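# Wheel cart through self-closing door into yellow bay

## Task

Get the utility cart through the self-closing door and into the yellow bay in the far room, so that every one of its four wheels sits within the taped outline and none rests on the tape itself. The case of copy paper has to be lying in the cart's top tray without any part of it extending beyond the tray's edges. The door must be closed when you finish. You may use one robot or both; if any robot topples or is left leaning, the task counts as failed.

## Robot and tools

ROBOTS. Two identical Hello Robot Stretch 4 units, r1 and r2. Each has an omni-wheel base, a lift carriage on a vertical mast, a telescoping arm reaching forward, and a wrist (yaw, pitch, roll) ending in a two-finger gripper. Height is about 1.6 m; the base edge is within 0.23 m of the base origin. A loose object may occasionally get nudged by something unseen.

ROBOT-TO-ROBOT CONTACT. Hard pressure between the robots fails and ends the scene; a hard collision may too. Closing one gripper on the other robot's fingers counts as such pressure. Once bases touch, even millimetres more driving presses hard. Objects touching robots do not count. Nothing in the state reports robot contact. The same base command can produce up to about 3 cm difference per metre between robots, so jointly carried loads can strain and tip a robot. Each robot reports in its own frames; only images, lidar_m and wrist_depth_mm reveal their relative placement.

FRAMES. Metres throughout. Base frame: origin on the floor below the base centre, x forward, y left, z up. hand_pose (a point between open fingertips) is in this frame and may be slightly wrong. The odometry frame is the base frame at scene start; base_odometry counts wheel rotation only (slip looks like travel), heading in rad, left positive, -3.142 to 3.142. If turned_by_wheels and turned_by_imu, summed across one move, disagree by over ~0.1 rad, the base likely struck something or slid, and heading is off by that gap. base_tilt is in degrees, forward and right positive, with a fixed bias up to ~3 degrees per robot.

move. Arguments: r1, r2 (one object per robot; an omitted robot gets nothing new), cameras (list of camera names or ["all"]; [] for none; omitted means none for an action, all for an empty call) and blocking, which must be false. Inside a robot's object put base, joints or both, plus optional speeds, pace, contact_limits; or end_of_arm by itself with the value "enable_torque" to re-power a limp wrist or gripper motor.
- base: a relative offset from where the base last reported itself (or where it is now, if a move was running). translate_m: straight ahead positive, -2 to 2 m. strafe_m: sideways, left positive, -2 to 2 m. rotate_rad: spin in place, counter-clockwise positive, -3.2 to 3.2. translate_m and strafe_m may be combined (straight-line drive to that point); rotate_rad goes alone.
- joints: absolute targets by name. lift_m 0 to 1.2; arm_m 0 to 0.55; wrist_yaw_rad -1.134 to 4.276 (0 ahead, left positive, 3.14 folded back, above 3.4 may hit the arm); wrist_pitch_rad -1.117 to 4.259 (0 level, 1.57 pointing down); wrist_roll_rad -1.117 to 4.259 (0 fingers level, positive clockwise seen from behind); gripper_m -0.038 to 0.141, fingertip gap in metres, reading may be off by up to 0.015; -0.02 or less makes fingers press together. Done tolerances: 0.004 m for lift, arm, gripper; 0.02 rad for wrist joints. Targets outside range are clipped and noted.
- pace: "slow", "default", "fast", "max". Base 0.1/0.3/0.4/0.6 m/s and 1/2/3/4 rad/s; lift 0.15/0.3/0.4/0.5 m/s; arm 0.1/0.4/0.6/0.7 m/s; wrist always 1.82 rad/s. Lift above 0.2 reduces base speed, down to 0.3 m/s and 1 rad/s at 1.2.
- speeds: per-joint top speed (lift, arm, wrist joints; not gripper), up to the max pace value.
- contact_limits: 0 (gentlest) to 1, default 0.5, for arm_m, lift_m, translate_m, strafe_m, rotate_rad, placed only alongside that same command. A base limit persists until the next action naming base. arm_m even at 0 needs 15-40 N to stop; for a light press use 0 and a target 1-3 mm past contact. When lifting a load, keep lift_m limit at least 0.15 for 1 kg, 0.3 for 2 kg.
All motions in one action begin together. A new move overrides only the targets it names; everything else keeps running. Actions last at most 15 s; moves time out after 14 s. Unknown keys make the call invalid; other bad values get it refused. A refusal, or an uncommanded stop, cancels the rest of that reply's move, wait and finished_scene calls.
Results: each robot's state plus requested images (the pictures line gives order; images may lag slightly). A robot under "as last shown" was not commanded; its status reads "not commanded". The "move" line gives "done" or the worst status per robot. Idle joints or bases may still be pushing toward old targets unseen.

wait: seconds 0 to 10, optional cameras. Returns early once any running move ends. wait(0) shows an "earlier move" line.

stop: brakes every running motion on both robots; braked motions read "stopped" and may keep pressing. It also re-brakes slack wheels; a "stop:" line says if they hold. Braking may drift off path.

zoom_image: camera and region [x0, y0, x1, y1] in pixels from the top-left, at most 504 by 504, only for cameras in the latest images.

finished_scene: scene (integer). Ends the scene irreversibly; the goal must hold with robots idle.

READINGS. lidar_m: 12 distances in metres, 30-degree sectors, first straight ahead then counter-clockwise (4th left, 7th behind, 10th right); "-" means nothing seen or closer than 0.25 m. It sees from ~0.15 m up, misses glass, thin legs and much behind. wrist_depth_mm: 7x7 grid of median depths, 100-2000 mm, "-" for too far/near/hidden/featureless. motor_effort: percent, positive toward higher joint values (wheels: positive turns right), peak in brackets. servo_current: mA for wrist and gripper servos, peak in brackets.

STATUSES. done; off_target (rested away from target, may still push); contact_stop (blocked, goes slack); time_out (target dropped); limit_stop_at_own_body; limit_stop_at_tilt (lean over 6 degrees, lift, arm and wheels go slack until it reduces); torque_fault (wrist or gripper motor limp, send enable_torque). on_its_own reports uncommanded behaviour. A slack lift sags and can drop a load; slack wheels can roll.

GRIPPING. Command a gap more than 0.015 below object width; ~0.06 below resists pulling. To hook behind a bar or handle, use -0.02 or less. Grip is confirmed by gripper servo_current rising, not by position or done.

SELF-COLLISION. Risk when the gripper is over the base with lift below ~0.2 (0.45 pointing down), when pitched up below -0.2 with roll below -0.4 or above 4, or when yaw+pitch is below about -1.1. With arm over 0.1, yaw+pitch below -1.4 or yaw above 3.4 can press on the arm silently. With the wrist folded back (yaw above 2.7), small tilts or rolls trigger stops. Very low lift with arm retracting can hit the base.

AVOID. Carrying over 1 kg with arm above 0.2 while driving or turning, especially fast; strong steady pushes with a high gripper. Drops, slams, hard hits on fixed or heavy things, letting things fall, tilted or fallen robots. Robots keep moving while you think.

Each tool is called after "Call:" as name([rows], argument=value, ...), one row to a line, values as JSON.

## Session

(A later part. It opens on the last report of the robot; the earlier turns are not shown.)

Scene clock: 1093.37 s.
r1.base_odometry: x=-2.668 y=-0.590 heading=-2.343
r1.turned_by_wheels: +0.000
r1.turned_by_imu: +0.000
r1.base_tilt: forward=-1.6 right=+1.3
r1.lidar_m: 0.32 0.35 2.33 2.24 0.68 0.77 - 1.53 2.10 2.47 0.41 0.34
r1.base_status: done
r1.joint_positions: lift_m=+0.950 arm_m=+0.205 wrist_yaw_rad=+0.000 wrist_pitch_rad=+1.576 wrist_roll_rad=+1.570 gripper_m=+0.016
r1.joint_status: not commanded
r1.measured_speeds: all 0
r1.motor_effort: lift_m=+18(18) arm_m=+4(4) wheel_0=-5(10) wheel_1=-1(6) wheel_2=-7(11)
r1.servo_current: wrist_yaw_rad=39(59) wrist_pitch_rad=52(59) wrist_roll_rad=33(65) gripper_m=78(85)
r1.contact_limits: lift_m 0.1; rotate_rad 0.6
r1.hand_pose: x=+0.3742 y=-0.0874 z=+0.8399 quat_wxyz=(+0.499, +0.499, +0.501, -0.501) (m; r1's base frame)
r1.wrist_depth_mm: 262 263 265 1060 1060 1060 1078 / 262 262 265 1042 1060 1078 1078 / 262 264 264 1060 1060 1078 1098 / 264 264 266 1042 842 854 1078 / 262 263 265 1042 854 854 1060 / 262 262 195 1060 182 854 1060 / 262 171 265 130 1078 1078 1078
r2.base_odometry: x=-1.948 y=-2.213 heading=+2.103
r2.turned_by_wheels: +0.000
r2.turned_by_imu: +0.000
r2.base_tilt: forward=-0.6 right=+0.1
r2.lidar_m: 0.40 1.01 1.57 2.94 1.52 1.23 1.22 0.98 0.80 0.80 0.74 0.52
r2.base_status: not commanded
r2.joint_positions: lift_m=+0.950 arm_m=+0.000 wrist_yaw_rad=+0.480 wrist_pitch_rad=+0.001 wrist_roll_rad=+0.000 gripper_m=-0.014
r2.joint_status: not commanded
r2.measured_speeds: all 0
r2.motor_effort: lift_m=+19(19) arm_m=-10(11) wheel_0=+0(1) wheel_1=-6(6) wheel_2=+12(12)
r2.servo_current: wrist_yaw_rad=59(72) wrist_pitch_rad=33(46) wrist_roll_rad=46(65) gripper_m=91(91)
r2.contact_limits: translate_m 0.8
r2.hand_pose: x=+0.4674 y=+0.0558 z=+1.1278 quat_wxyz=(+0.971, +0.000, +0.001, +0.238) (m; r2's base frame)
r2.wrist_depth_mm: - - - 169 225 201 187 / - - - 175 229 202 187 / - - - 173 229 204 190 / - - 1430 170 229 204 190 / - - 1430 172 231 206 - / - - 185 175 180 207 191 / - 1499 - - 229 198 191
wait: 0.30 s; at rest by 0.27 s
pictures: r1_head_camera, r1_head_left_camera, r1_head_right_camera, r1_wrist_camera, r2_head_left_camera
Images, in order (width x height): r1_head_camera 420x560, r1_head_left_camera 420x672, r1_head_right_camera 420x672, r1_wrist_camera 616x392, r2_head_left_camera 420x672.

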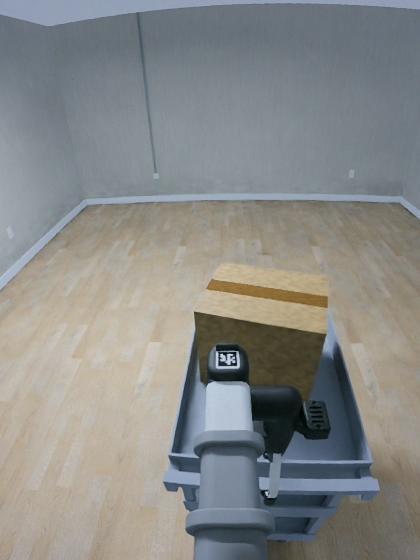

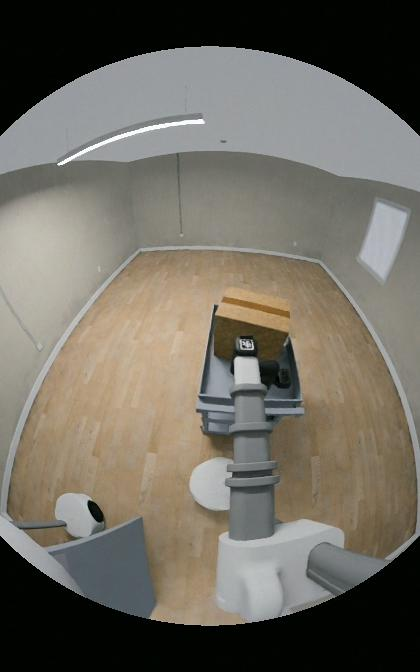

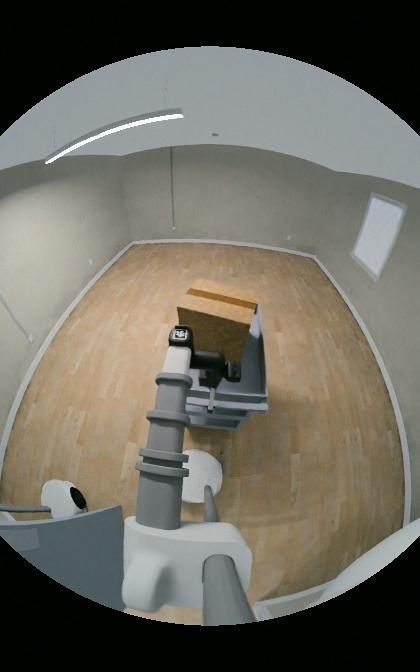

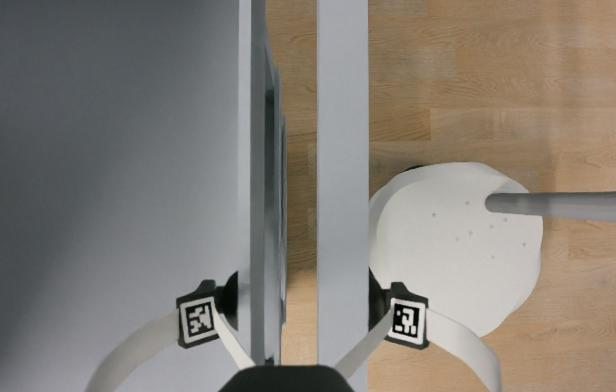

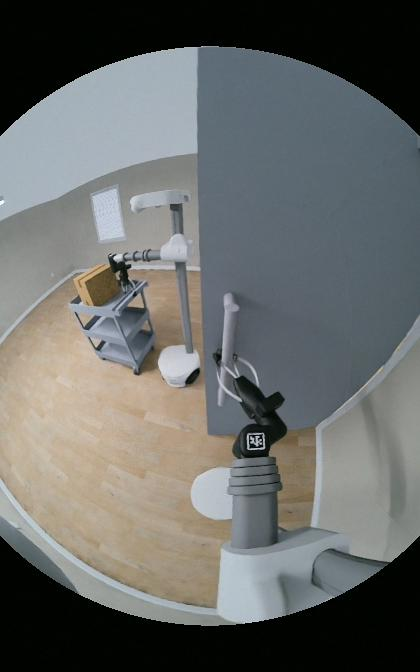

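Call:
move(blocking=false, r1={"base":{"translate_m":-0.45,"strafe_m":0.06},"pace":"slow","contact_limits":{"translate_m":0.6}})

Call:
wait(seconds=8)

Call:
wait(seconds=0.3, cameras=["r1_head_left_camera","r1_head_right_camera","r1_wrist_camera","r2_head_left_camera"])

Scene clock: 1114.80 s.
move: r1 moving
r1.base_odometry: x=-2.658 y=-0.583 heading=-2.343
r1.turned_by_wheels: +0.000
r1.turned_by_imu: +0.000
r1.base_tilt: forward=-1.6 right=+1.3
r1.lidar_m: 0.33 0.35 2.28 2.25 0.65 0.76 - 1.49 2.09 2.47 2.62 0.37
r1.base_status: translate_m moving; strafe_m moving
r1.joint_positions: lift_m=+0.950 arm_m=+0.205 wrist_yaw_rad=+0.000 wrist_pitch_rad=+1.572 wrist_roll_rad=+1.570 gripper_m=+0.016
r1.joint_status: not commanded
r1.measured_speeds: translate_m=-0.049 strafe_m=+0.007 rotate_rad=+0.000 lift_m=+0.000 arm_m=+0.000 wrist_yaw_rad=+0.000 wrist_pitch_rad=-0.007 wrist_roll_rad=+0.000
r1.motor_effort: lift_m=+18(18) arm_m=+4(4) wheel_0=-7(9) wheel_1=-3(5) wheel_2=+5(6)
r1.servo_current: wrist_yaw_rad=59(65) wrist_pitch_rad=46(52) wrist_roll_rad=52(52) gripper_m=78(85)
r1.contact_limits: lift_m 0.1; translate_m 0.6
r1.hand_pose: x=+0.3755 y=-0.0874 z=+0.8399 quat_wxyz=(+0.500, +0.500, +0.500, -0.500) (m; r1's base frame)
r1.wrist_depth_mm: 266 267 267 1078 1060 1060 1060 / 266 267 266 1078 1042 1060 1060 / 266 268 266 1042 1060 1060 1060 / 266 267 267 1060 854 854 842 / 266 267 267 1060 831 854 1060 / 266 267 198 1078 182 842 1042 / 266 156 266 521 1060 1060 1060
r2: as last shown
r2.lidar_m: 0.42 1.00 1.60 2.98 1.52 1.23 1.21 1.00 0.79 0.80 0.73 0.49
r2.motor_effort: lift_m=+18(19) arm_m=-10(11) wheel_0=+0(1) wheel_1=-5(6) wheel_2=+12(12)
r2.servo_current: wrist_yaw_rad=65(78) wrist_pitch_rad=39(39) wrist_roll_rad=52(59) gripper_m=85(91)
r2.contact_limits: translate_m 0.8
r2.wrist_depth_mm: - - - 169 225 202 187 / - - - 175 230 203 187 / - - - 172 228 204 189 / - - 1464 170 229 204 190 / - - 1430 171 231 206 - / - - 184 176 181 206 191 / - 1576 - - 229 198 192
pictures: none

Scene clock: 1120.10 s.
earlier move: r1 done
r1.base_odometry: x=-2.311 y=-0.310 heading=-2.344
r1.turned_by_wheels: -0.001
r1.turned_by_imu: -0.003
r1.base_tilt: forward=-1.6 right=+1.3
r1.lidar_m: 0.33 0.36 2.28 0.46 0.48 0.61 3.99 1.15 1.44 2.52 2.63 0.35
r1.base_status: done
r1.joint_positions: lift_m=+0.950 arm_m=+0.205 wrist_yaw_rad=+0.002 wrist_pitch_rad=+1.562 wrist_roll_rad=+1.571 gripper_m=+0.016
r1.joint_status: not commanded
r1.measured_speeds: all 0
r1.motor_effort: lift_m=+18(18) arm_m=-4(4) wheel_0=-9(15) wheel_1=-3(8) wheel_2=-1(13)
r1.servo_current: wrist_yaw_rad=46(72) wrist_pitch_rad=46(98) wrist_roll_rad=46(65) gripper_m=78(85)
r1.contact_limits: lift_m 0.1; translate_m 0.6
r1.hand_pose: x=+0.3785 y=-0.0874 z=+0.8399 quat_wxyz=(+0.502, +0.502, +0.498, -0.498) (m; r1's base frame)
r1.wrist_depth_mm: 270 270 268 1042 1060 1042 1060 / 271 270 268 1060 1078 1042 1060 / 270 270 270 842 1060 1042 1042 / 270 271 268 866 854 842 842 / 270 270 268 1042 854 854 854 / 270 268 200 - 183 854 1060 / 270 171 268 - 1042 1060 1042
r2.base_odometry: x=-1.948 y=-2.213 heading=+2.103
r2.turned_by_wheels: +0.000
r2.turned_by_imu: +0.001
r2.base_tilt: forward=-0.6 right=+0.1
r2.lidar_m: 0.41 1.01 5.06 2.99 1.51 1.22 1.22 0.99 0.81 0.78 0.74 0.52
r2.base_status: not commanded
r2.joint_positions: lift_m=+0.950 arm_m=+0.000 wrist_yaw_rad=+0.480 wrist_pitch_rad=+0.001 wrist_roll_rad=+0.000 gripper_m=-0.014
r2.joint_status: not commanded
r2.measured_speeds: all 0
r2.motor_effort: lift_m=+18(19) arm_m=-11(11) wheel_0=+0(1) wheel_1=-5(6) wheel_2=+12(12)
r2.servo_current: wrist_yaw_rad=72(78) wrist_pitch_rad=39(52) wrist_roll_rad=46(59) gripper_m=91(91)
r2.contact_limits: translate_m 0.8
r2.hand_pose: x=+0.4674 y=+0.0558 z=+1.1278 quat_wxyz=(+0.971, +0.000, +0.001, +0.238) (m; r2's base frame)
r2.wrist_depth_mm: - - - 169 226 202 187 / - - - 174 229 203 187 / - - - 172 229 204 189 / - - - 171 229 206 190 / - - 1118 172 231 206 - / - - 184 176 181 207 191 / - - - - 229 198 192
wait: 5.30 of 8 s (r1 has come to rest)
pictures: none

Scene clock: 1120.40 s.
r1.base_odometry: x=-2.311 y=-0.310 heading=-2.344
r1.turned_by_wheels: +0.000
r1.turned_by_imu: +0.000
r1.base_tilt: forward=-1.5 right=+1.3
r1.lidar_m: 0.34 0.36 2.29 0.45 0.47 0.60 3.98 1.14 1.46 2.51 2.65 0.37
r1.base_status: done
r1.joint_positions: lift_m=+0.950 arm_m=+0.205 wrist_yaw_rad=+0.002 wrist_pitch_rad=+1.562 wrist_roll_rad=+1.571 gripper_m=+0.016
r1.joint_status: not commanded
r1.measured_speeds: all 0
r1.motor_effort: lift_m=+18(18) arm_m=-4(4) wheel_0=-9(15) wheel_1=-3(8) wheel_2=-1(13)
r1.servo_current: wrist_yaw_rad=52(72) wrist_pitch_rad=46(98) wrist_roll_rad=46(65) gripper_m=85(85)
r1.contact_limits: lift_m 0.1; translate_m 0.6
r1.hand_pose: x=+0.3785 y=-0.0874 z=+0.8399 quat_wxyz=(+0.502, +0.502, +0.498, -0.498) (m; r1's base frame)
r1.wrist_depth_mm: 270 271 267 1060 1060 1042 1042 / 270 271 270 1060 1060 1060 1078 / 270 268 270 842 1060 1042 1042 / 271 270 270 854 842 831 854 / 270 270 267 1078 842 842 854 / 270 268 199 - 183 831 1060 / 271 170 268 - 1060 1042 1025
r2.base_odometry: x=-1.948 y=-2.213 heading=+2.103
r2.turned_by_wheels: +0.000
r2.turned_by_imu: +0.000
r2.base_tilt: forward=-0.6 right=+0.0
r2.lidar_m: 0.42 1.02 5.05 2.99 1.53 1.22 1.20 1.00 0.79 0.80 0.73 0.51
r2.base_status: not commanded
r2.joint_positions: lift_m=+0.950 arm_m=+0.000 wrist_yaw_rad=+0.480 wrist_pitch_rad=+0.001 wrist_roll_rad=+0.000 gripper_m=-0.014
r2.joint_status: not commanded
r2.measured_speeds: all 0
r2.motor_effort: lift_m=+18(19) arm_m=-10(11) wheel_0=+0(1) wheel_1=-6(6) wheel_2=+12(12)
r2.servo_current: wrist_yaw_rad=72(78) wrist_pitch_rad=39(52) wrist_roll_rad=46(59) gripper_m=85(91)
r2.contact_limits: translate_m 0.8
r2.hand_pose: x=+0.4674 y=+0.0558 z=+1.1278 quat_wxyz=(+0.971, +0.000, +0.001, +0.238) (m; r2's base frame)
r2.wrist_depth_mm: - - - 168 226 202 187 / - - - 175 229 202 187 / - - - 172 229 204 189 / - - - 170 229 205 190 / - - 1098 171 231 206 - / - - 185 176 181 207 190 / - - - - 229 198 192
wait: 0.30 s; at rest by 0.27 s
pictures: r1_head_left_camera, r1_head_right_camera, r1_wrist_camera, r2_head_left_camera
Images, in order (width x height): r1_head_left_camera 420x672, r1_head_right_camera 420x672, r1_wrist_camera 616x392, r2_head_left_camera 420x672.

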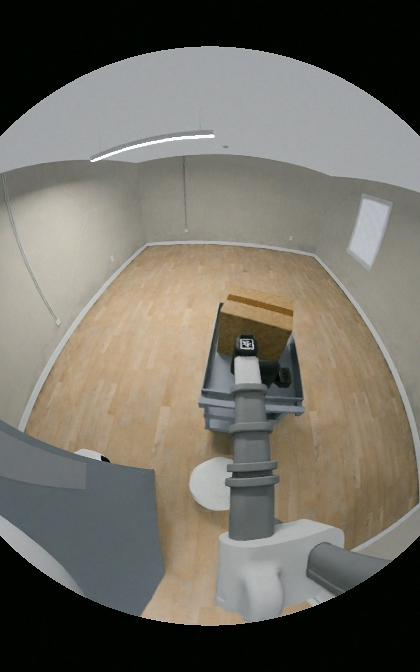

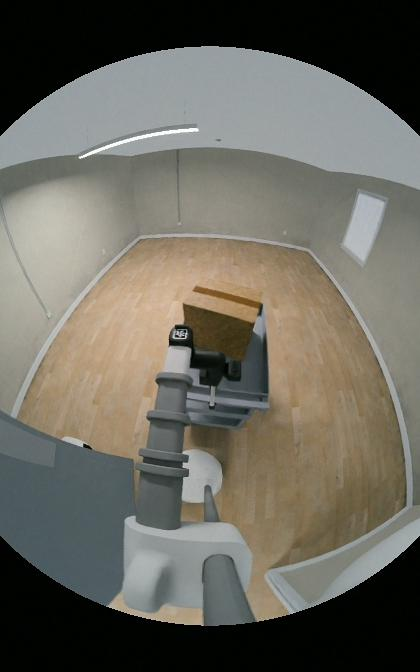

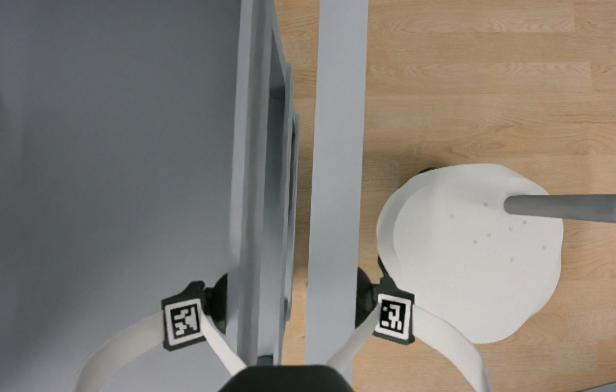

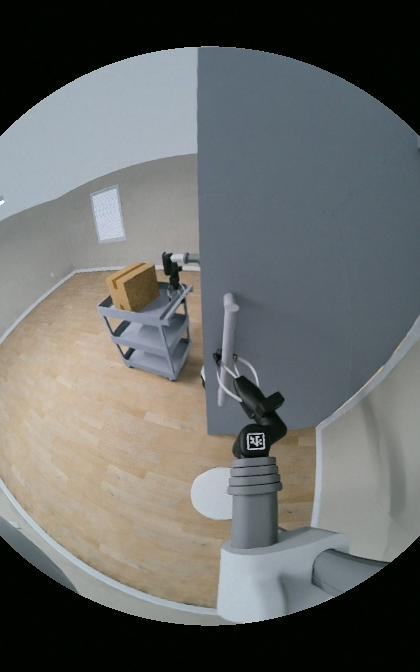

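Call:
move(blocking=false, r1={"base":{"translate_m":-0.5},"pace":"slow","contact_limits":{"translate_m":0.6}})

Call:
wait(seconds=8)

Call:
wait(seconds=0.3, cameras=["r1_head_left_camera","r1_head_right_camera"])

Scene clock: 1129.63 s.
move: r1 moving
r1.base_odometry: x=-2.302 y=-0.301 heading=-2.345
r1.turned_by_wheels: -0.001
r1.turned_by_imu: -0.001
r1.base_tilt: forward=-1.5 right=+1.3
r1.lidar_m: 0.34 0.39 2.29 0.46 0.47 0.60 3.98 1.15 1.41 2.52 2.65 0.37
r1.base_status: translate_m moving
r1.joint_positions: lift_m=+0.950 arm_m=+0.205 wrist_yaw_rad=+0.002 wrist_pitch_rad=+1.562 wrist_roll_rad=+1.572 gripper_m=+0.016
r1.joint_status: not commanded
r1.measured_speeds: translate_m=-0.048 strafe_m=+0.000 rotate_rad=+0.002 lift_m=+0.000 arm_m=+0.000 wrist_yaw_rad=+0.000 wrist_pitch_rad=+0.000 wrist_roll_rad=+0.000
r1.motor_effort: lift_m=+18(18) arm_m=-4(4) wheel_0=-8(12) wheel_1=-7(8) wheel_2=+6(6)
r1.servo_current: wrist_yaw_rad=26(59) wrist_pitch_rad=46(59) wrist_roll_rad=52(59) gripper_m=72(78)
r1.contact_limits: lift_m 0.1; translate_m 0.6
r1.hand_pose: x=+0.3785 y=-0.0874 z=+0.8399 quat_wxyz=(+0.502, +0.502, +0.498, -0.498) (m; r1's base frame)
r1.wrist_depth_mm: 272 271 270 1060 1060 1060 1060 / 271 271 268 1042 1060 1042 1060 / 271 272 268 1060 1060 1060 1060 / 272 270 268 842 904 854 1060 / 271 270 268 1060 854 842 842 / 272 270 200 - 184 842 1025 / 271 164 270 - 1042 1042 1060
r2: as last shown
r2.lidar_m: 0.40 1.00 5.04 2.99 1.53 1.22 1.22 0.99 0.80 0.78 0.74 0.50
r2.servo_current: wrist_yaw_rad=59(78) wrist_pitch_rad=39(46) wrist_roll_rad=59(59) gripper_m=85(91)
r2.contact_limits: translate_m 0.8
r2.wrist_depth_mm: - - - 169 225 202 187 / - - - 174 230 202 187 / - - - 172 229 204 189 / - - - 171 229 205 190 / - - 1098 172 230 206 - / - - 185 176 181 206 191 / - - - - 229 198 192
pictures: none

Scene clock: 1135.40 s.
earlier move: r1 done
r1.base_odometry: x=-1.962 y=+0.048 heading=-2.344
r1.turned_by_wheels: +0.001
r1.turned_by_imu: +0.002
r1.base_tilt: forward=-1.6 right=+1.3
r1.lidar_m: 0.35 0.35 0.44 0.38 0.40 0.51 3.44 0.87 0.79 2.18 2.60 0.36
r1.base_status: done
r1.joint_positions: lift_m=+0.950 arm_m=+0.205 wrist_yaw_rad=+0.002 wrist_pitch_rad=+1.562 wrist_roll_rad=+1.572 gripper_m=+0.016
r1.joint_status: not commanded
r1.measured_speeds: all 0
r1.motor_effort: lift_m=+18(18) arm_m=-4(4) wheel_0=-2(12) wheel_1=-3(8) wheel_2=+5(10)
r1.servo_current: wrist_yaw_rad=39(78) wrist_pitch_rad=46(65) wrist_roll_rad=46(65) gripper_m=72(85)
r1.contact_limits: lift_m 0.1; translate_m 0.6
r1.hand_pose: x=+0.3785 y=-0.0874 z=+0.8399 quat_wxyz=(+0.502, +0.502, +0.498, -0.498) (m; r1's base frame)
r1.wrist_depth_mm: 268 270 267 1060 1060 1042 1042 / 270 267 267 1060 1060 1042 1025 / 270 268 268 842 1042 1042 1042 / 270 270 267 831 854 831 1042 / 270 270 268 1042 831 842 854 / 268 267 198 - 183 842 1060 / 271 173 270 - 1042 1078 1060
r2.base_odometry: x=-1.948 y=-2.213 heading=+2.103
r2.turned_by_wheels: +0.000
r2.turned_by_imu: +0.001
r2.base_tilt: forward=-0.6 right=+0.1
r2.lidar_m: 0.41 1.01 5.04 2.95 1.51 1.20 1.19 1.02 0.81 0.78 0.72 0.52
r2.base_status: not commanded
r2.joint_positions: lift_m=+0.950 arm_m=+0.000 wrist_yaw_rad=+0.480 wrist_pitch_rad=+0.001 wrist_roll_rad=+0.000 gripper_m=-0.014
r2.joint_status: not commanded
r2.measured_speeds: all 0
r2.motor_effort: lift_m=+18(19) arm_m=-10(11) wheel_0=+1(1) wheel_1=-6(6) wheel_2=+12(12)
r2.servo_current: wrist_yaw_rad=59(85) wrist_pitch_rad=46(46) wrist_roll_rad=46(59) gripper_m=85(98)
r2.contact_limits: translate_m 0.8
r2.hand_pose: x=+0.4674 y=+0.0558 z=+1.1278 quat_wxyz=(+0.971, +0.000, +0.001, +0.238) (m; r2's base frame)
r2.wrist_depth_mm: - - - 169 226 202 187 / - - - 175 229 203 187 / - - - 172 229 205 189 / - - - 171 230 204 190 / - - - 172 231 206 - / - - 186 176 181 206 191 / - - - - 229 198 191
wait: 5.77 of 8 s (r1 has come to rest)
pictures: none

Scene clock: 1135.70 s.
r1.base_odometry: x=-1.962 y=+0.048 heading=-2.344
r1.turned_by_wheels: +0.000
r1.turned_by_imu: +0.000
r1.base_tilt: forward=-1.6 right=+1.3
r1.lidar_m: 0.34 0.35 0.43 0.39 0.39 0.52 3.45 0.86 0.79 2.19 2.64 0.37
r1.base_status: done
r1.joint_positions: lift_m=+0.950 arm_m=+0.205 wrist_yaw_rad=+0.002 wrist_pitch_rad=+1.562 wrist_roll_rad=+1.572 gripper_m=+0.016
r1.joint_status: not commanded
r1.measured_speeds: all 0
r1.motor_effort: lift_m=+18(18) arm_m=-4(4) wheel_0=-2(12) wheel_1=-3(8) wheel_2=+6(10)
r1.servo_current: wrist_yaw_rad=52(78) wrist_pitch_rad=52(65) wrist_roll_rad=52(65) gripper_m=78(85)
r1.contact_limits: lift_m 0.1; translate_m 0.6
r1.hand_pose: x=+0.3785 y=-0.0874 z=+0.8399 quat_wxyz=(+0.502, +0.502, +0.498, -0.498) (m; r1's base frame)
r1.wrist_depth_mm: 270 270 268 1042 1042 1042 1042 / 270 268 267 1042 1025 1060 1042 / 270 268 268 842 1042 1042 1060 / 270 270 270 831 866 842 1060 / 270 268 270 1025 831 854 842 / 272 268 200 - 183 854 1042 / 271 174 270 - 1042 1042 1042
r2.base_odometry: x=-1.948 y=-2.213 heading=+2.103
r2.turned_by_wheels: +0.000
r2.turned_by_imu: +0.000
r2.base_tilt: forward=-0.6 right=+0.0
r2.lidar_m: 0.40 1.01 5.06 2.98 1.53 1.21 1.21 1.00 0.79 0.77 0.73 0.52
r2.base_status: not commanded
r2.joint_positions: lift_m=+0.950 arm_m=+0.000 wrist_yaw_rad=+0.480 wrist_pitch_rad=+0.001 wrist_roll_rad=+0.000 gripper_m=-0.014
r2.joint_status: not commanded
r2.measured_speeds: all 0
r2.motor_effort: lift_m=+19(19) arm_m=-10(11) wheel_0=+1(1) wheel_1=-6(6) wheel_2=+12(12)
r2.servo_current: wrist_yaw_rad=72(85) wrist_pitch_rad=39(46) wrist_roll_rad=46(59) gripper_m=91(98)
r2.contact_limits: translate_m 0.8
r2.hand_pose: x=+0.4674 y=+0.0558 z=+1.1278 quat_wxyz=(+0.971, +0.000, +0.001, +0.238) (m; r2's base frame)
r2.wrist_depth_mm: - - - 169 224 202 186 / - - - 175 230 203 187 / - - - 172 229 204 189 / - - - 171 229 206 190 / - - - 172 231 206 - / - - 186 176 180 207 191 / - - - - 229 198 191
wait: 0.30 s; at rest by 0.27 s
pictures: r1_head_left_camera, r1_head_right_camera
Images, in order (width x height): r1_head_left_camera 420x672, r1_head_right_camera 420x672.

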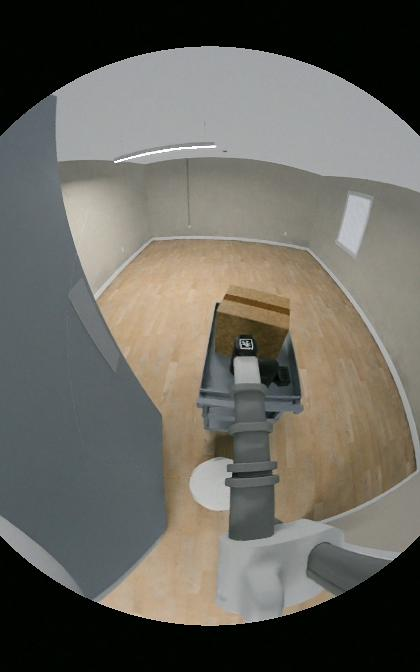

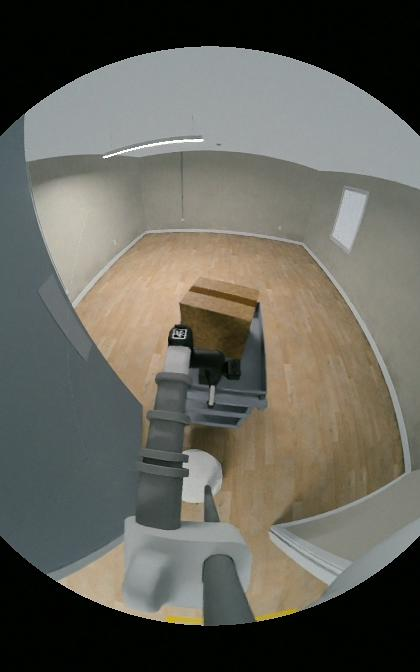

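Call:
move(blocking=false, r1={"base":{"translate_m":-0.6,"strafe_m":-0.04},"pace":"slow","contact_limits":{"translate_m":0.6}})

Call:
wait(seconds=9)

Call:
wait(seconds=0.3, cameras=["r1_head_left_camera","r1_head_right_camera"])

Scene clock: 1142.87 s.
move: r1 moving
r1.base_odometry: x=-1.953 y=+0.057 heading=-2.344
r1.turned_by_wheels: +0.000
r1.turned_by_imu: +0.000
r1.base_tilt: forward=-1.5 right=+1.3
r1.lidar_m: 0.34 0.36 0.45 0.39 0.39 0.51 3.42 0.89 0.78 2.12 2.61 0.39
r1.base_status: translate_m moving; strafe_m moving
r1.joint_positions: lift_m=+0.950 arm_m=+0.205 wrist_yaw_rad=+0.002 wrist_pitch_rad=+1.562 wrist_roll_rad=+1.572 gripper_m=+0.016
r1.joint_status: not commanded
r1.measured_speeds: translate_m=-0.049 strafe_m=-0.003 rotate_rad=+0.002 lift_m=+0.000 arm_m=+0.000 wrist_yaw_rad=+0.000 wrist_pitch_rad=+0.000 wrist_roll_rad=+0.000
r1.motor_effort: lift_m=+18(18) arm_m=-4(4) wheel_0=-3(6) wheel_1=-7(8) wheel_2=+9(11)
r1.servo_current: wrist_yaw_rad=52(72) wrist_pitch_rad=52(59) wrist_roll_rad=39(59) gripper_m=65(85)
r1.contact_limits: lift_m 0.1; translate_m 0.6
r1.hand_pose: x=+0.3785 y=-0.0874 z=+0.8399 quat_wxyz=(+0.502, +0.502, +0.498, -0.498) (m; r1's base frame)
r1.wrist_depth_mm: 270 268 266 1060 1060 1060 1042 / 270 270 267 559 1060 1042 1042 / 270 270 268 - 1060 1060 1042 / 270 270 268 831 891 842 1060 / 271 270 267 891 842 842 842 / 271 271 198 - 186 831 1025 / 272 163 268 144 1060 1025 1060
r2: as last shown
r2.lidar_m: 0.40 0.97 5.07 2.98 1.51 1.22 1.21 1.00 0.79 0.79 0.73 0.52
r2.motor_effort: lift_m=+19(19) arm_m=-10(11) wheel_0=+0(1) wheel_1=-6(6) wheel_2=+12(12)
r2.servo_current: wrist_yaw_rad=65(72) wrist_pitch_rad=39(46) wrist_roll_rad=39(52) gripper_m=85(91)
r2.contact_limits: translate_m 0.8
r2.wrist_depth_mm: - - - 169 225 202 186 / - - - 175 230 202 187 / - - - 172 228 204 189 / - - - 170 229 204 189 / - - - 172 232 206 - / - - 186 176 181 208 191 / - - - - 229 198 191
pictures: none

Scene clock: 1149.67 s.
earlier move: r1 done
r1.base_odometry: x=-1.571 y=+0.505 heading=-2.344
r1.turned_by_wheels: +0.000
r1.turned_by_imu: +0.002
r1.base_tilt: forward=-1.6 right=+1.2
r1.lidar_m: 0.33 0.36 0.38 0.42 2.41 2.89 2.81 2.96 2.51 0.52 2.57 0.37
r1.base_status: done
r1.joint_positions: lift_m=+0.950 arm_m=+0.205 wrist_yaw_rad=+0.002 wrist_pitch_rad=+1.562 wrist_roll_rad=+1.572 gripper_m=+0.016
r1.joint_status: not commanded
r1.measured_speeds: all 0
r1.motor_effort: lift_m=+18(18) arm_m=-4(4) wheel_0=+1(6) wheel_1=-2(8) wheel_2=+5(12)
r1.servo_current: wrist_yaw_rad=46(72) wrist_pitch_rad=52(65) wrist_roll_rad=59(65) gripper_m=78(85)
r1.contact_limits: lift_m 0.1; translate_m 0.6
r1.hand_pose: x=+0.3785 y=-0.0874 z=+0.8399 quat_wxyz=(+0.502, +0.502, +0.498, -0.498) (m; r1's base frame)
r1.wrist_depth_mm: 268 266 267 1042 1060 1042 1025 / 268 267 268 525 1060 1060 1060 / 267 266 267 - 1042 1060 1042 / 267 268 268 - 878 842 1060 / 268 268 268 - 831 842 842 / 270 268 210 - 184 831 1042 / 270 174 268 140 1060 1078 1042
r2.base_odometry: x=-1.948 y=-2.213 heading=+2.103
r2.turned_by_wheels: +0.000
r2.turned_by_imu: +0.001
r2.base_tilt: forward=-0.6 right=+0.0
r2.lidar_m: 0.42 3.92 5.05 2.99 1.51 1.25 1.20 0.99 0.79 0.78 0.72 0.50
r2.base_status: not commanded
r2.joint_positions: lift_m=+0.950 arm_m=+0.000 wrist_yaw_rad=+0.480 wrist_pitch_rad=+0.001 wrist_roll_rad=+0.000 gripper_m=-0.014
r2.joint_status: not commanded
r2.measured_speeds: all 0
r2.motor_effort: lift_m=+18(19) arm_m=-10(11) wheel_0=+0(1) wheel_1=-5(6) wheel_2=+12(12)
r2.servo_current: wrist_yaw_rad=78(78) wrist_pitch_rad=46(46) wrist_roll_rad=46(59) gripper_m=85(98)
r2.contact_limits: translate_m 0.8
r2.hand_pose: x=+0.4674 y=+0.0558 z=+1.1278 quat_wxyz=(+0.971, +0.000, +0.001, +0.238) (m; r2's base frame)
r2.wrist_depth_mm: - - - 169 225 200 186 / - - - 175 229 202 187 / - - - 172 228 204 189 / - - - 170 230 206 190 / - - - 171 231 206 - / - - 186 176 181 207 191 / - - - - 229 198 191
wait: 6.80 of 9 s (r1 has come to rest)
pictures: none

Scene clock: 1149.97 s.
r1.base_odometry: x=-1.571 y=+0.505 heading=-2.344
r1.turned_by_wheels: +0.000
r1.turned_by_imu: +0.000
r1.base_tilt: forward=-1.6 right=+1.2
r1.lidar_m: 0.32 0.35 0.40 0.42 2.43 2.87 2.81 2.98 2.51 0.54 2.56 0.37
r1.base_status: done
r1.joint_positions: lift_m=+0.950 arm_m=+0.205 wrist_yaw_rad=+0.002 wrist_pitch_rad=+1.562 wrist_roll_rad=+1.572 gripper_m=+0.016
r1.joint_status: not commanded
r1.measured_speeds: all 0
r1.motor_effort: lift_m=+18(18) arm_m=-4(4) wheel_0=+1(6) wheel_1=-1(8) wheel_2=+5(12)
r1.servo_current: wrist_yaw_rad=39(72) wrist_pitch_rad=46(65) wrist_roll_rad=46(65) gripper_m=78(85)
r1.contact_limits: lift_m 0.1; translate_m 0.6
r1.hand_pose: x=+0.3785 y=-0.0874 z=+0.8399 quat_wxyz=(+0.502, +0.502, +0.498, -0.498) (m; r1's base frame)
r1.wrist_depth_mm: 267 266 266 1060 1025 1060 1042 / 268 267 266 525 1042 1042 1042 / 267 267 267 - 1025 1042 1042 / 268 268 267 - 878 831 1042 / 270 270 268 - 842 831 854 / 268 268 209 - 183 842 1060 / 270 174 268 140 1042 1060 1060
r2.base_odometry: x=-1.948 y=-2.213 heading=+2.103
r2.turned_by_wheels: +0.000
r2.turned_by_imu: +0.000
r2.base_tilt: forward=-0.6 right=+0.0
r2.lidar_m: 0.41 3.92 5.03 2.98 1.52 1.22 1.22 1.01 0.80 0.80 0.71 0.50
r2.base_status: not commanded
r2.joint_positions: lift_m=+0.950 arm_m=+0.000 wrist_yaw_rad=+0.480 wrist_pitch_rad=+0.001 wrist_roll_rad=+0.000 gripper_m=-0.014
r2.joint_status: not commanded
r2.measured_speeds: all 0
r2.motor_effort: lift_m=+18(19) arm_m=-10(11) wheel_0=+0(1) wheel_1=-5(6) wheel_2=+12(12)
r2.servo_current: wrist_yaw_rad=52(78) wrist_pitch_rad=46(46) wrist_roll_rad=46(59) gripper_m=78(98)
r2.contact_limits: translate_m 0.8
r2.hand_pose: x=+0.4674 y=+0.0558 z=+1.1278 quat_wxyz=(+0.971, +0.000, +0.001, +0.238) (m; r2's base frame)
r2.wrist_depth_mm: - - - 168 225 201 187 / - - - 174 229 202 187 / - - - 171 229 204 189 / - - - 171 229 205 190 / - - - 171 230 206 - / - - 186 176 181 207 191 / - - - - 229 197 191
wait: 0.30 s; at rest by 0.27 s
pictures: r1_head_left_camera, r1_head_right_camera
Images, in order (width x height): r1_head_left_camera 420x672, r1_head_right_camera 420x672.

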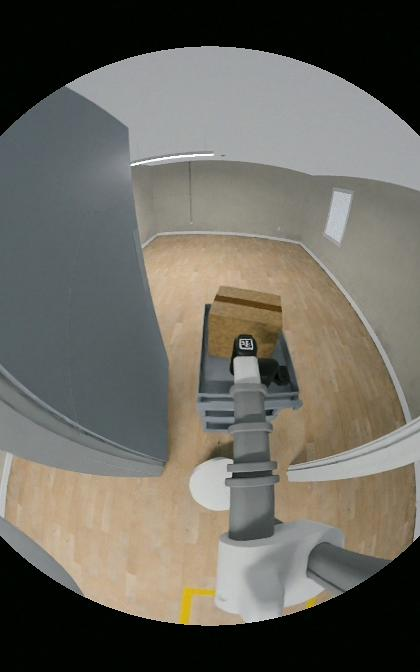

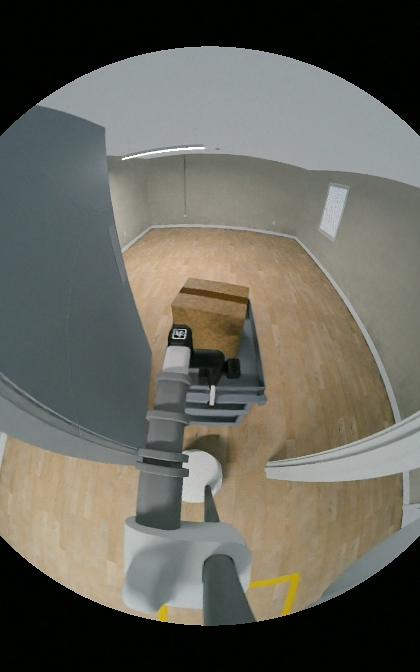

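Call:
move(blocking=false, r1={"base":{"translate_m":-0.6,"strafe_m":-0.03},"pace":"slow","contact_limits":{"translate_m":0.6}})

Call:
wait(seconds=9)

Call:
wait(seconds=0.3, cameras=["r1_head_camera","r1_head_left_camera","r1_head_right_camera"])

Scene clock: 1159.03 s.
move: r1 moving
r1.base_odometry: x=-1.563 y=+0.514 heading=-2.344
r1.turned_by_wheels: +0.000
r1.turned_by_imu: +0.000
r1.base_tilt: forward=-1.6 right=+1.3
r1.lidar_m: 0.33 0.35 0.42 0.39 2.43 2.89 2.78 2.96 2.51 0.55 2.56 0.37
r1.base_status: translate_m moving; strafe_m moving
r1.joint_positions: lift_m=+0.950 arm_m=+0.205 wrist_yaw_rad=+0.002 wrist_pitch_rad=+1.562 wrist_roll_rad=+1.572 gripper_m=+0.016
r1.joint_status: not commanded
r1.measured_speeds: translate_m=-0.049 strafe_m=-0.003 rotate_rad=-0.002 lift_m=+0.000 arm_m=+0.000 wrist_yaw_rad=+0.000 wrist_pitch_rad=+0.000 wrist_roll_rad=+0.000
r1.motor_effort: lift_m=+18(18) arm_m=-4(4) wheel_0=-1(4) wheel_1=-5(6) wheel_2=+10(13)
r1.servo_current: wrist_yaw_rad=26(72) wrist_pitch_rad=52(59) wrist_roll_rad=52(52) gripper_m=72(85)
r1.contact_limits: lift_m 0.1; translate_m 0.6
r1.hand_pose: x=+0.3785 y=-0.0874 z=+0.8399 quat_wxyz=(+0.502, +0.502, +0.498, -0.498) (m; r1's base frame)
r1.wrist_depth_mm: 268 268 268 1060 1042 1042 1042 / 270 270 268 521 1060 1042 1042 / 270 268 267 - 1078 1060 1025 / 271 268 268 - 891 842 1060 / 271 268 268 - 842 831 842 / 271 268 200 - 183 831 1060 / 271 171 270 143 1060 1042 1025
r2: as last shown
r2.lidar_m: 0.40 3.90 5.05 2.97 1.55 1.24 1.23 1.00 0.79 0.78 0.68 0.51
r2.servo_current: wrist_yaw_rad=59(78) wrist_pitch_rad=46(46) wrist_roll_rad=52(52) gripper_m=85(91)
r2.contact_limits: translate_m 0.8
r2.wrist_depth_mm: - - - 169 225 201 186 / - - - 175 230 202 187 / - - - 172 229 205 189 / - - - 170 229 205 190 / - - - 171 231 206 - / - - 186 176 181 208 191 / - - - - 229 198 191
pictures: none

Scene clock: 1165.83 s.
earlier move: r1 done
r1.base_odometry: x=-1.174 y=+0.956 heading=-2.344
r1.turned_by_wheels: +0.000
r1.turned_by_imu: +0.002
r1.base_tilt: forward=-1.6 right=+1.3
r1.lidar_m: 0.31 0.34 0.83 2.34 2.47 2.25 2.19 2.35 2.43 1.96 0.74 0.37
r1.base_status: done
r1.joint_positions: lift_m=+0.950 arm_m=+0.205 wrist_yaw_rad=+0.002 wrist_pitch_rad=+1.562 wrist_roll_rad=+1.570 gripper_m=+0.016
r1.joint_status: not commanded
r1.measured_speeds: all 0
r1.motor_effort: lift_m=+18(18) arm_m=-4(4) wheel_0=+0(5) wheel_1=-2(7) wheel_2=+4(13)
r1.servo_current: wrist_yaw_rad=46(72) wrist_pitch_rad=52(65) wrist_roll_rad=46(78) gripper_m=78(85)
r1.contact_limits: lift_m 0.1; translate_m 0.6
r1.hand_pose: x=+0.3785 y=-0.0874 z=+0.8399 quat_wxyz=(+0.503, +0.502, +0.498, -0.497) (m; r1's base frame)
r1.wrist_depth_mm: 268 268 249 1060 1060 1042 1042 / 268 267 267 1042 1060 1042 1042 / 268 267 268 - 1042 1042 1042 / 268 268 267 - 931 842 1060 / 268 270 266 - 854 854 842 / 270 268 200 - 184 842 1042 / 267 170 268 559 1098 1042 1042
r2.base_odometry: x=-1.948 y=-2.213 heading=+2.103
r2.turned_by_wheels: +0.000
r2.turned_by_imu: +0.001
r2.base_tilt: forward=-0.6 right=+0.1
r2.lidar_m: 0.40 3.90 5.05 3.00 1.52 1.23 1.20 1.01 0.80 0.79 0.70 0.52
r2.base_status: not commanded
r2.joint_positions: lift_m=+0.950 arm_m=+0.000 wrist_yaw_rad=+0.480 wrist_pitch_rad=+0.001 wrist_roll_rad=+0.000 gripper_m=-0.014
r2.joint_status: not commanded
r2.measured_speeds: all 0
r2.motor_effort: lift_m=+18(19) arm_m=-10(11) wheel_0=+0(1) wheel_1=-6(6) wheel_2=+12(12)
r2.servo_current: wrist_yaw_rad=78(85) wrist_pitch_rad=39(46) wrist_roll_rad=39(65) gripper_m=78(98)
r2.contact_limits: translate_m 0.8
r2.hand_pose: x=+0.4674 y=+0.0558 z=+1.1278 quat_wxyz=(+0.971, +0.000, +0.001, +0.238) (m; r2's base frame)
r2.wrist_depth_mm: - - - 169 226 202 187 / - - - 175 229 203 187 / - - - 172 228 204 189 / - - - 171 229 205 190 / - - - 172 231 206 - / - - 186 176 181 206 191 / - - - - 229 198 191
wait: 6.80 of 9 s (r1 has come to rest)
pictures: none

Scene clock: 1166.13 s.
r1.base_odometry: x=-1.174 y=+0.956 heading=-2.344
r1.turned_by_wheels: +0.000
r1.turned_by_imu: +0.000
r1.base_tilt: forward=-1.6 right=+1.2
r1.lidar_m: 0.31 0.35 0.86 2.34 2.50 2.27 2.20 2.35 2.45 1.95 0.78 0.37
r1.base_status: done
r1.joint_positions: lift_m=+0.950 arm_m=+0.205 wrist_yaw_rad=+0.002 wrist_pitch_rad=+1.562 wrist_roll_rad=+1.570 gripper_m=+0.016
r1.joint_status: not commanded
r1.measured_speeds: all 0
r1.motor_effort: lift_m=+18(18) arm_m=-4(4) wheel_0=+0(5) wheel_1=-2(7) wheel_2=+4(13)
r1.servo_current: wrist_yaw_rad=52(72) wrist_pitch_rad=52(65) wrist_roll_rad=52(78) gripper_m=78(85)
r1.contact_limits: lift_m 0.1; translate_m 0.6
r1.hand_pose: x=+0.3785 y=-0.0874 z=+0.8399 quat_wxyz=(+0.503, +0.502, +0.498, -0.497) (m; r1's base frame)
r1.wrist_depth_mm: 268 268 251 1060 1042 1042 1042 / 268 268 268 1078 1060 1060 1042 / 267 267 267 - 1060 1025 1042 / 268 267 267 - 917 842 1042 / 268 267 267 - 842 842 842 / 267 268 200 - 184 831 1042 / 268 170 268 559 1060 1060 1060
r2.base_odometry: x=-1.948 y=-2.213 heading=+2.103
r2.turned_by_wheels: +0.000
r2.turned_by_imu: +0.000
r2.base_tilt: forward=-0.6 right=+0.0
r2.lidar_m: 0.41 3.92 5.04 2.97 1.53 1.23 1.19 1.01 0.79 0.79 0.73 0.51
r2.base_status: not commanded
r2.joint_positions: lift_m=+0.950 arm_m=+0.000 wrist_yaw_rad=+0.480 wrist_pitch_rad=+0.001 wrist_roll_rad=+0.000 gripper_m=-0.014
r2.joint_status: not commanded
r2.measured_speeds: all 0
r2.motor_effort: lift_m=+18(19) arm_m=-10(11) wheel_0=+1(1) wheel_1=-6(6) wheel_2=+12(12)
r2.servo_current: wrist_yaw_rad=65(85) wrist_pitch_rad=39(46) wrist_roll_rad=39(65) gripper_m=85(98)
r2.contact_limits: translate_m 0.8
r2.hand_pose: x=+0.4674 y=+0.0558 z=+1.1278 quat_wxyz=(+0.971, +0.000, +0.001, +0.238) (m; r2's base frame)
r2.wrist_depth_mm: - - - 169 225 202 186 / - - - 174 229 203 187 / - - - 172 228 204 189 / - - - 170 230 205 189 / - - - 171 231 206 - / - - 185 176 181 206 191 / - - - - 229 197 192
wait: 0.30 s; at rest by 0.27 s
pictures: r1_head_camera, r1_head_left_camera, r1_head_right_camera
Images, in order (width x height): r1_head_camera 420x560, r1_head_left_camera 420x672, r1_head_right_camera 420x672.

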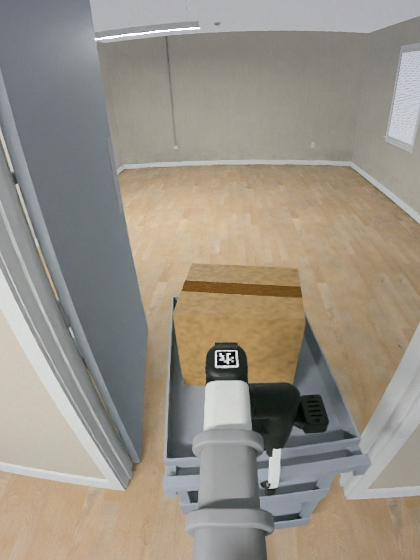

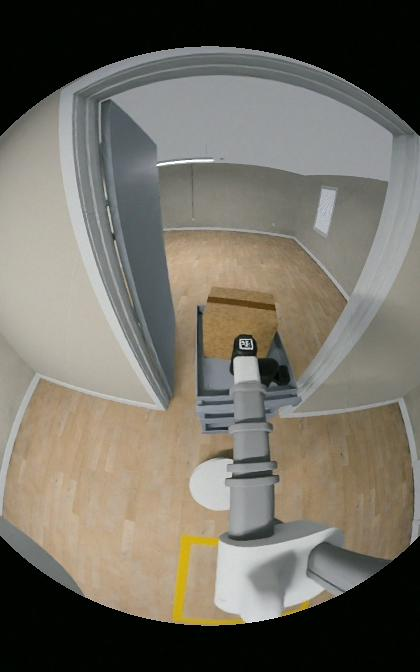

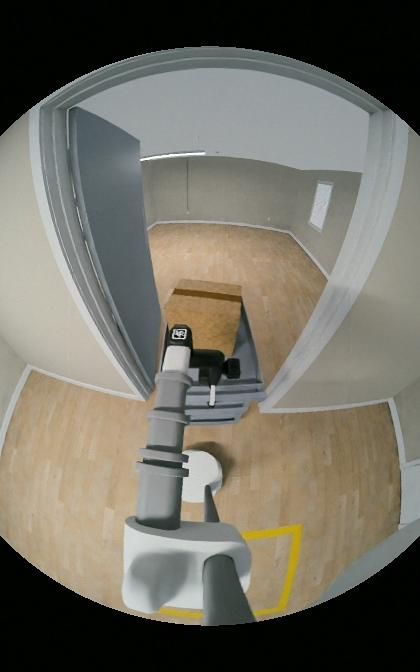

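Call:
move(blocking=false, r1={"base":{"translate_m":-0.55},"pace":"slow","contact_limits":{"translate_m":0.6}})

Call:
wait(seconds=9)

Call:
move(blocking=false, r1={"base":{"translate_m":-0.35,"strafe_m":-0.15},"pace":"slow","contact_limits":{"translate_m":0.6}})

Call:
wait(seconds=8)

Call:
wait(seconds=0.3, cameras=["r1_head_camera","r1_head_left_camera","r1_head_right_camera"])

Scene clock: 1179.57 s.
move: r1 moving
r1.base_odometry: x=-1.165 y=+0.964 heading=-2.343
r1.turned_by_wheels: +0.000
r1.turned_by_imu: +0.000
r1.base_tilt: forward=-1.6 right=+1.3
r1.lidar_m: 0.33 0.35 0.89 2.35 2.48 2.26 2.19 2.34 2.42 2.02 0.79 0.39
r1.base_status: translate_m moving
r1.joint_positions: lift_m=+0.950 arm_m=+0.205 wrist_yaw_rad=+0.002 wrist_pitch_rad=+1.562 wrist_roll_rad=+1.570 gripper_m=+0.016
r1.joint_status: not commanded
r1.measured_speeds: translate_m=-0.050 strafe_m=+0.000 rotate_rad=-0.004 lift_m=+0.000 arm_m=+0.000 wrist_yaw_rad=+0.000 wrist_pitch_rad=+0.000 wrist_roll_rad=+0.000
r1.motor_effort: lift_m=+18(18) arm_m=-4(4) wheel_0=-4(4) wheel_1=-3(6) wheel_2=+11(12)
r1.servo_current: wrist_yaw_rad=52(59) wrist_pitch_rad=46(52) wrist_roll_rad=59(72) gripper_m=78(78)
r1.contact_limits: lift_m 0.1; translate_m 0.6
r1.hand_pose: x=+0.3785 y=-0.0874 z=+0.8399 quat_wxyz=(+0.503, +0.502, +0.498, -0.497) (m; r1's base frame)
r1.wrist_depth_mm: 270 268 255 - 1042 1042 1042 / 270 267 267 - 1042 1060 1060 / 271 270 267 - 1042 1078 1060 / 270 268 268 - 946 842 1042 / 270 271 270 - 831 831 831 / 270 270 200 - 183 842 1042 / 271 171 268 559 1060 1042 1042
r2: as last shown
r2.base_tilt: forward=-0.6 right=+0.1
r2.lidar_m: 0.41 3.91 5.03 2.98 1.51 1.21 1.20 0.98 0.80 0.79 0.73 0.49
r2.motor_effort: lift_m=+19(19) arm_m=-11(11) wheel_0=+1(1) wheel_1=-6(6) wheel_2=+11(12)
r2.servo_current: wrist_yaw_rad=59(78) wrist_pitch_rad=39(39) wrist_roll_rad=39(59) gripper_m=85(98)
r2.contact_limits: translate_m 0.8
r2.wrist_depth_mm: - - - 169 225 202 186 / - - - 174 229 202 187 / - - - 172 229 204 188 / - - - 170 229 206 190 / - - - 171 229 206 - / - - 185 176 181 206 191 / - - - - 229 198 191
pictures: none

Scene clock: 1185.83 s.
earlier move: r1 done
r1.base_odometry: x=-0.790 y=+1.349 heading=-2.344
r1.turned_by_wheels: +0.000
r1.turned_by_imu: +0.001
r1.base_tilt: forward=-1.6 right=+1.3
r1.lidar_m: 0.31 0.32 1.69 2.36 2.28 1.70 1.64 1.76 2.41 2.34 1.52 0.39
r1.base_status: done
r1.joint_positions: lift_m=+0.950 arm_m=+0.205 wrist_yaw_rad=+0.002 wrist_pitch_rad=+1.562 wrist_roll_rad=+1.570 gripper_m=+0.016
r1.joint_status: not commanded
r1.measured_speeds: all 0
r1.motor_effort: lift_m=+18(18) arm_m=-4(4) wheel_0=-3(8) wheel_1=-2(7) wheel_2=+3(12)
r1.servo_current: wrist_yaw_rad=39(65) wrist_pitch_rad=52(59) wrist_roll_rad=46(72) gripper_m=78(91)
r1.contact_limits: lift_m 0.1; translate_m 0.6
r1.hand_pose: x=+0.3785 y=-0.0874 z=+0.8399 quat_wxyz=(+0.503, +0.501, +0.499, -0.497) (m; r1's base frame)
r1.wrist_depth_mm: 270 268 267 - 1042 1042 1042 / 270 270 264 - 1060 1042 1078 / 270 268 268 - 1025 1042 1042 / 270 270 268 - 917 831 1060 / 271 268 268 - 842 854 831 / 270 270 198 - 183 854 1042 / 271 171 268 521 1078 1042 1042
r2.base_odometry: x=-1.948 y=-2.213 heading=+2.103
r2.turned_by_wheels: +0.000
r2.turned_by_imu: +0.001
r2.base_tilt: forward=-0.6 right=+0.0
r2.lidar_m: 0.41 3.91 5.06 2.99 1.49 1.22 1.22 1.00 0.82 0.79 0.73 0.51
r2.base_status: not commanded
r2.joint_positions: lift_m=+0.950 arm_m=+0.000 wrist_yaw_rad=+0.480 wrist_pitch_rad=+0.001 wrist_roll_rad=+0.000 gripper_m=-0.014
r2.joint_status: not commanded
r2.measured_speeds: all 0
r2.motor_effort: lift_m=+19(19) arm_m=-10(11) wheel_0=+1(1) wheel_1=-6(6) wheel_2=+12(12)
r2.servo_current: wrist_yaw_rad=65(85) wrist_pitch_rad=39(46) wrist_roll_rad=52(59) gripper_m=85(98)
r2.contact_limits: translate_m 0.8
r2.hand_pose: x=+0.4674 y=+0.0558 z=+1.1278 quat_wxyz=(+0.971, +0.000, +0.001, +0.238) (m; r2's base frame)
r2.wrist_depth_mm: - - - 169 224 201 186 / - - - 175 229 203 187 / - - - 172 229 204 189 / - - - 171 229 205 190 / - - - 171 230 206 - / - - 186 176 180 207 191 / - - - - 229 198 192
wait: 6.27 of 9 s (r1 has come to rest)
pictures: none

Scene clock: 1186.33 s.
move: r1 moving
r1.base_odometry: x=-0.785 y=+1.362 heading=-2.343
r1.turned_by_wheels: +0.000
r1.turned_by_imu: +0.000
r1.base_tilt: forward=-1.6 right=+1.3
r1.lidar_m: 0.30 0.31 1.67 2.38 2.25 1.70 1.64 1.74 2.41 2.32 1.57 0.38
r1.base_status: translate_m moving; strafe_m moving
r1.joint_positions: lift_m=+0.950 arm_m=+0.205 wrist_yaw_rad=+0.002 wrist_pitch_rad=+1.562 wrist_roll_rad=+1.570 gripper_m=+0.016
r1.joint_status: not commanded
r1.measured_speeds: translate_m=-0.050 strafe_m=-0.020 rotate_rad=-0.002 lift_m=+0.000 arm_m=+0.000 wrist_yaw_rad=+0.000 wrist_pitch_rad=+0.000 wrist_roll_rad=+0.000
r1.motor_effort: lift_m=+18(18) arm_m=-4(4) wheel_0=-2(5) wheel_1=-5(6) wheel_2=+12(12)
r1.servo_current: wrist_yaw_rad=65(65) wrist_pitch_rad=52(59) wrist_roll_rad=46(72) gripper_m=78(85)
r1.contact_limits: lift_m 0.1; translate_m 0.6
r1.hand_pose: x=+0.3785 y=-0.0874 z=+0.8399 quat_wxyz=(+0.503, +0.501, +0.499, -0.497) (m; r1's base frame)
r1.wrist_depth_mm: 270 268 270 - 1042 1042 1060 / 270 267 264 - 1042 1060 1078 / 270 270 244 - 1060 1060 1042 / 271 270 267 - 946 842 1060 / 270 270 270 - 842 842 831 / 270 268 206 - 182 831 1060 / 270 163 252 144 1060 1042 1060
r2: as last shown
r2.turned_by_imu: +0.000
r2.lidar_m: 0.41 3.90 5.06 3.01 1.52 1.23 1.21 1.01 0.82 0.79 0.72 0.49
r2.motor_effort: lift_m=+19(19) arm_m=-11(11) wheel_0=+1(1) wheel_1=-6(6) wheel_2=+12(12)
r2.servo_current: wrist_yaw_rad=72(72) wrist_pitch_rad=46(46) wrist_roll_rad=52(59) gripper_m=85(98)
r2.contact_limits: translate_m 0.8
r2.wrist_depth_mm: - - - 169 225 202 186 / - - - 175 229 203 187 / - - - 172 229 204 189 / - - - 170 230 205 189 / - - - 171 230 206 - / - - 186 176 180 207 190 / - - - - 229 198 191
pictures: none

Scene clock: 1190.83 s.
earlier move: r1 done
r1.base_odometry: x=-0.654 y=+1.704 heading=-2.343
r1.turned_by_wheels: +0.000
r1.turned_by_imu: +0.002
r1.base_tilt: forward=-1.6 right=+1.3
r1.lidar_m: 0.27 0.28 2.17 2.53 1.79 1.34 1.32 1.40 2.03 2.13 1.97 0.41
r1.base_status: done
r1.joint_positions: lift_m=+0.950 arm_m=+0.205 wrist_yaw_rad=+0.002 wrist_pitch_rad=+1.566 wrist_roll_rad=+1.568 gripper_m=+0.016
r1.joint_status: not commanded
r1.measured_speeds: all 0
r1.motor_effort: lift_m=+18(18) arm_m=-4(4) wheel_0=+2(6) wheel_1=+0(6) wheel_2=+7(15)
r1.servo_current: wrist_yaw_rad=33(65) wrist_pitch_rad=46(59) wrist_roll_rad=46(72) gripper_m=78(85)
r1.contact_limits: lift_m 0.1; translate_m 0.6
r1.hand_pose: x=+0.3774 y=-0.0874 z=+0.8399 quat_wxyz=(+0.503, +0.500, +0.500, -0.497) (m; r1's base frame)
r1.wrist_depth_mm: 266 265 - 1060 1042 1060 1042 / 265 267 355 - 1042 1060 1060 / 266 266 227 - 1042 1042 1060 / 266 267 238 - 1042 842 1042 / 266 267 259 - 854 842 842 / 267 267 204 - 181 842 1060 / 267 166 219 230 1060 1078 1060
r2.base_odometry: x=-1.948 y=-2.213 heading=+2.103
r2.turned_by_wheels: +0.000
r2.turned_by_imu: +0.001
r2.base_tilt: forward=-0.6 right=+0.1
r2.lidar_m: 0.41 3.90 5.05 2.98 1.54 1.24 1.21 0.99 0.79 0.79 0.72 0.51
r2.base_status: not commanded
r2.joint_positions: lift_m=+0.950 arm_m=+0.000 wrist_yaw_rad=+0.480 wrist_pitch_rad=+0.001 wrist_roll_rad=+0.000 gripper_m=-0.014
r2.joint_status: not commanded
r2.measured_speeds: all 0
r2.motor_effort: lift_m=+18(19) arm_m=-10(11) wheel_0=+1(1) wheel_1=-6(6) wheel_2=+12(12)
r2.servo_current: wrist_yaw_rad=72(78) wrist_pitch_rad=39(46) wrist_roll_rad=46(65) gripper_m=85(98)
r2.contact_limits: translate_m 0.8
r2.hand_pose: x=+0.4674 y=+0.0558 z=+1.1278 quat_wxyz=(+0.971, +0.000, +0.001, +0.238) (m; r2's base frame)
r2.wrist_depth_mm: - - - 169 225 202 187 / - - - 174 230 202 187 / - - - 172 229 204 189 / - - - 170 229 204 189 / - - - 171 231 206 - / - - 186 176 180 206 191 / - - - - 229 198 192
wait: 4.50 of 8 s (r1 has come to rest)
pictures: none

Scene clock: 1191.13 s.
r1.base_odometry: x=-0.654 y=+1.704 heading=-2.343
r1.turned_by_wheels: +0.000
r1.turned_by_imu: +0.000
r1.base_tilt: forward=-1.6 right=+1.3
r1.lidar_m: 0.28 0.28 2.19 2.53 1.79 1.36 1.31 1.41 2.01 2.12 1.97 0.39
r1.base_status: done
r1.joint_positions: lift_m=+0.950 arm_m=+0.205 wrist_yaw_rad=+0.002 wrist_pitch_rad=+1.566 wrist_roll_rad=+1.568 gripper_m=+0.016
r1.joint_status: not commanded
r1.measured_speeds: all 0
r1.motor_effort: lift_m=+18(18) arm_m=-4(4) wheel_0=+3(6) wheel_1=+0(6) wheel_2=+7(15)
r1.servo_current: wrist_yaw_rad=72(65) wrist_pitch_rad=39(59) wrist_roll_rad=59(72) gripper_m=78(85)
r1.contact_limits: lift_m 0.1; translate_m 0.6
r1.hand_pose: x=+0.3774 y=-0.0874 z=+0.8399 quat_wxyz=(+0.503, +0.500, +0.500, -0.497) (m; r1's base frame)
r1.wrist_depth_mm: 267 266 - 1042 1060 1042 1042 / 267 267 353 - 1042 1042 1060 / 267 266 223 - 1060 1060 1042 / 267 266 238 - 1060 842 1042 / 267 268 258 - 842 842 842 / 267 268 203 - 181 842 1060 / 268 165 220 232 1042 1060 1042
r2.base_odometry: x=-1.948 y=-2.213 heading=+2.103
r2.turned_by_wheels: +0.000
r2.turned_by_imu: +0.000
r2.base_tilt: forward=-0.6 right=+0.0
r2.lidar_m: 0.41 3.91 5.08 2.96 1.49 1.23 1.21 1.02 0.77 0.79 0.71 0.48
r2.base_status: not commanded
r2.joint_positions: lift_m=+0.950 arm_m=+0.000 wrist_yaw_rad=+0.480 wrist_pitch_rad=+0.001 wrist_roll_rad=+0.000 gripper_m=-0.014
r2.joint_status: not commanded
r2.measured_speeds: all 0
r2.motor_effort: lift_m=+18(19) arm_m=-10(11) wheel_0=+0(1) wheel_1=-6(6) wheel_2=+12(12)
r2.servo_current: wrist_yaw_rad=65(78) wrist_pitch_rad=39(46) wrist_roll_rad=39(65) gripper_m=85(98)
r2.contact_limits: translate_m 0.8
r2.hand_pose: x=+0.4674 y=+0.0558 z=+1.1278 quat_wxyz=(+0.971, +0.000, +0.001, +0.238) (m; r2's base frame)
r2.wrist_depth_mm: - - - 169 225 201 187 / - - - 174 229 202 187 / - - - 172 229 204 189 / - - - 170 230 205 190 / - - - 171 231 206 - / - - 186 176 180 207 191 / - - - - 229 198 192
wait: 0.30 s; at rest by 0.27 s
pictures: r1_head_camera, r1_head_left_camera, r1_head_right_camera
Images, in order (width x height): r1_head_camera 420x560, r1_head_left_camera 420x672, r1_head_right_camera 420x672.

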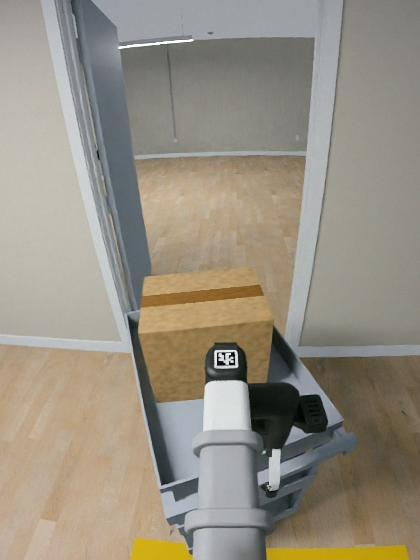

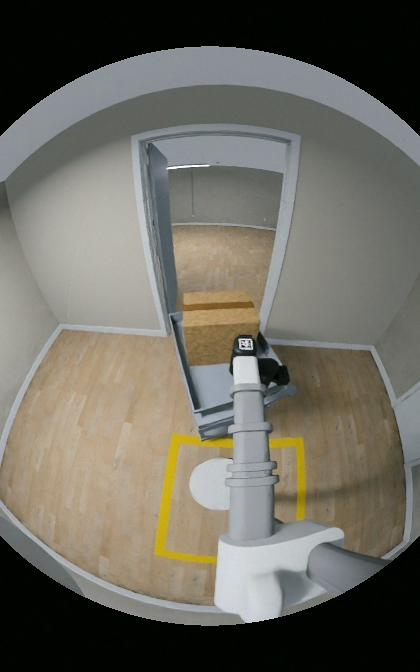

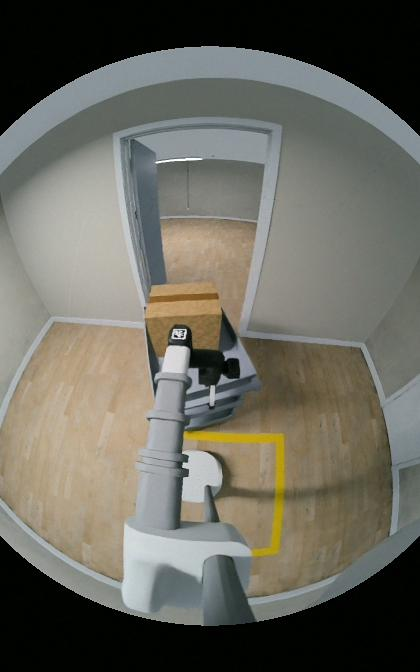

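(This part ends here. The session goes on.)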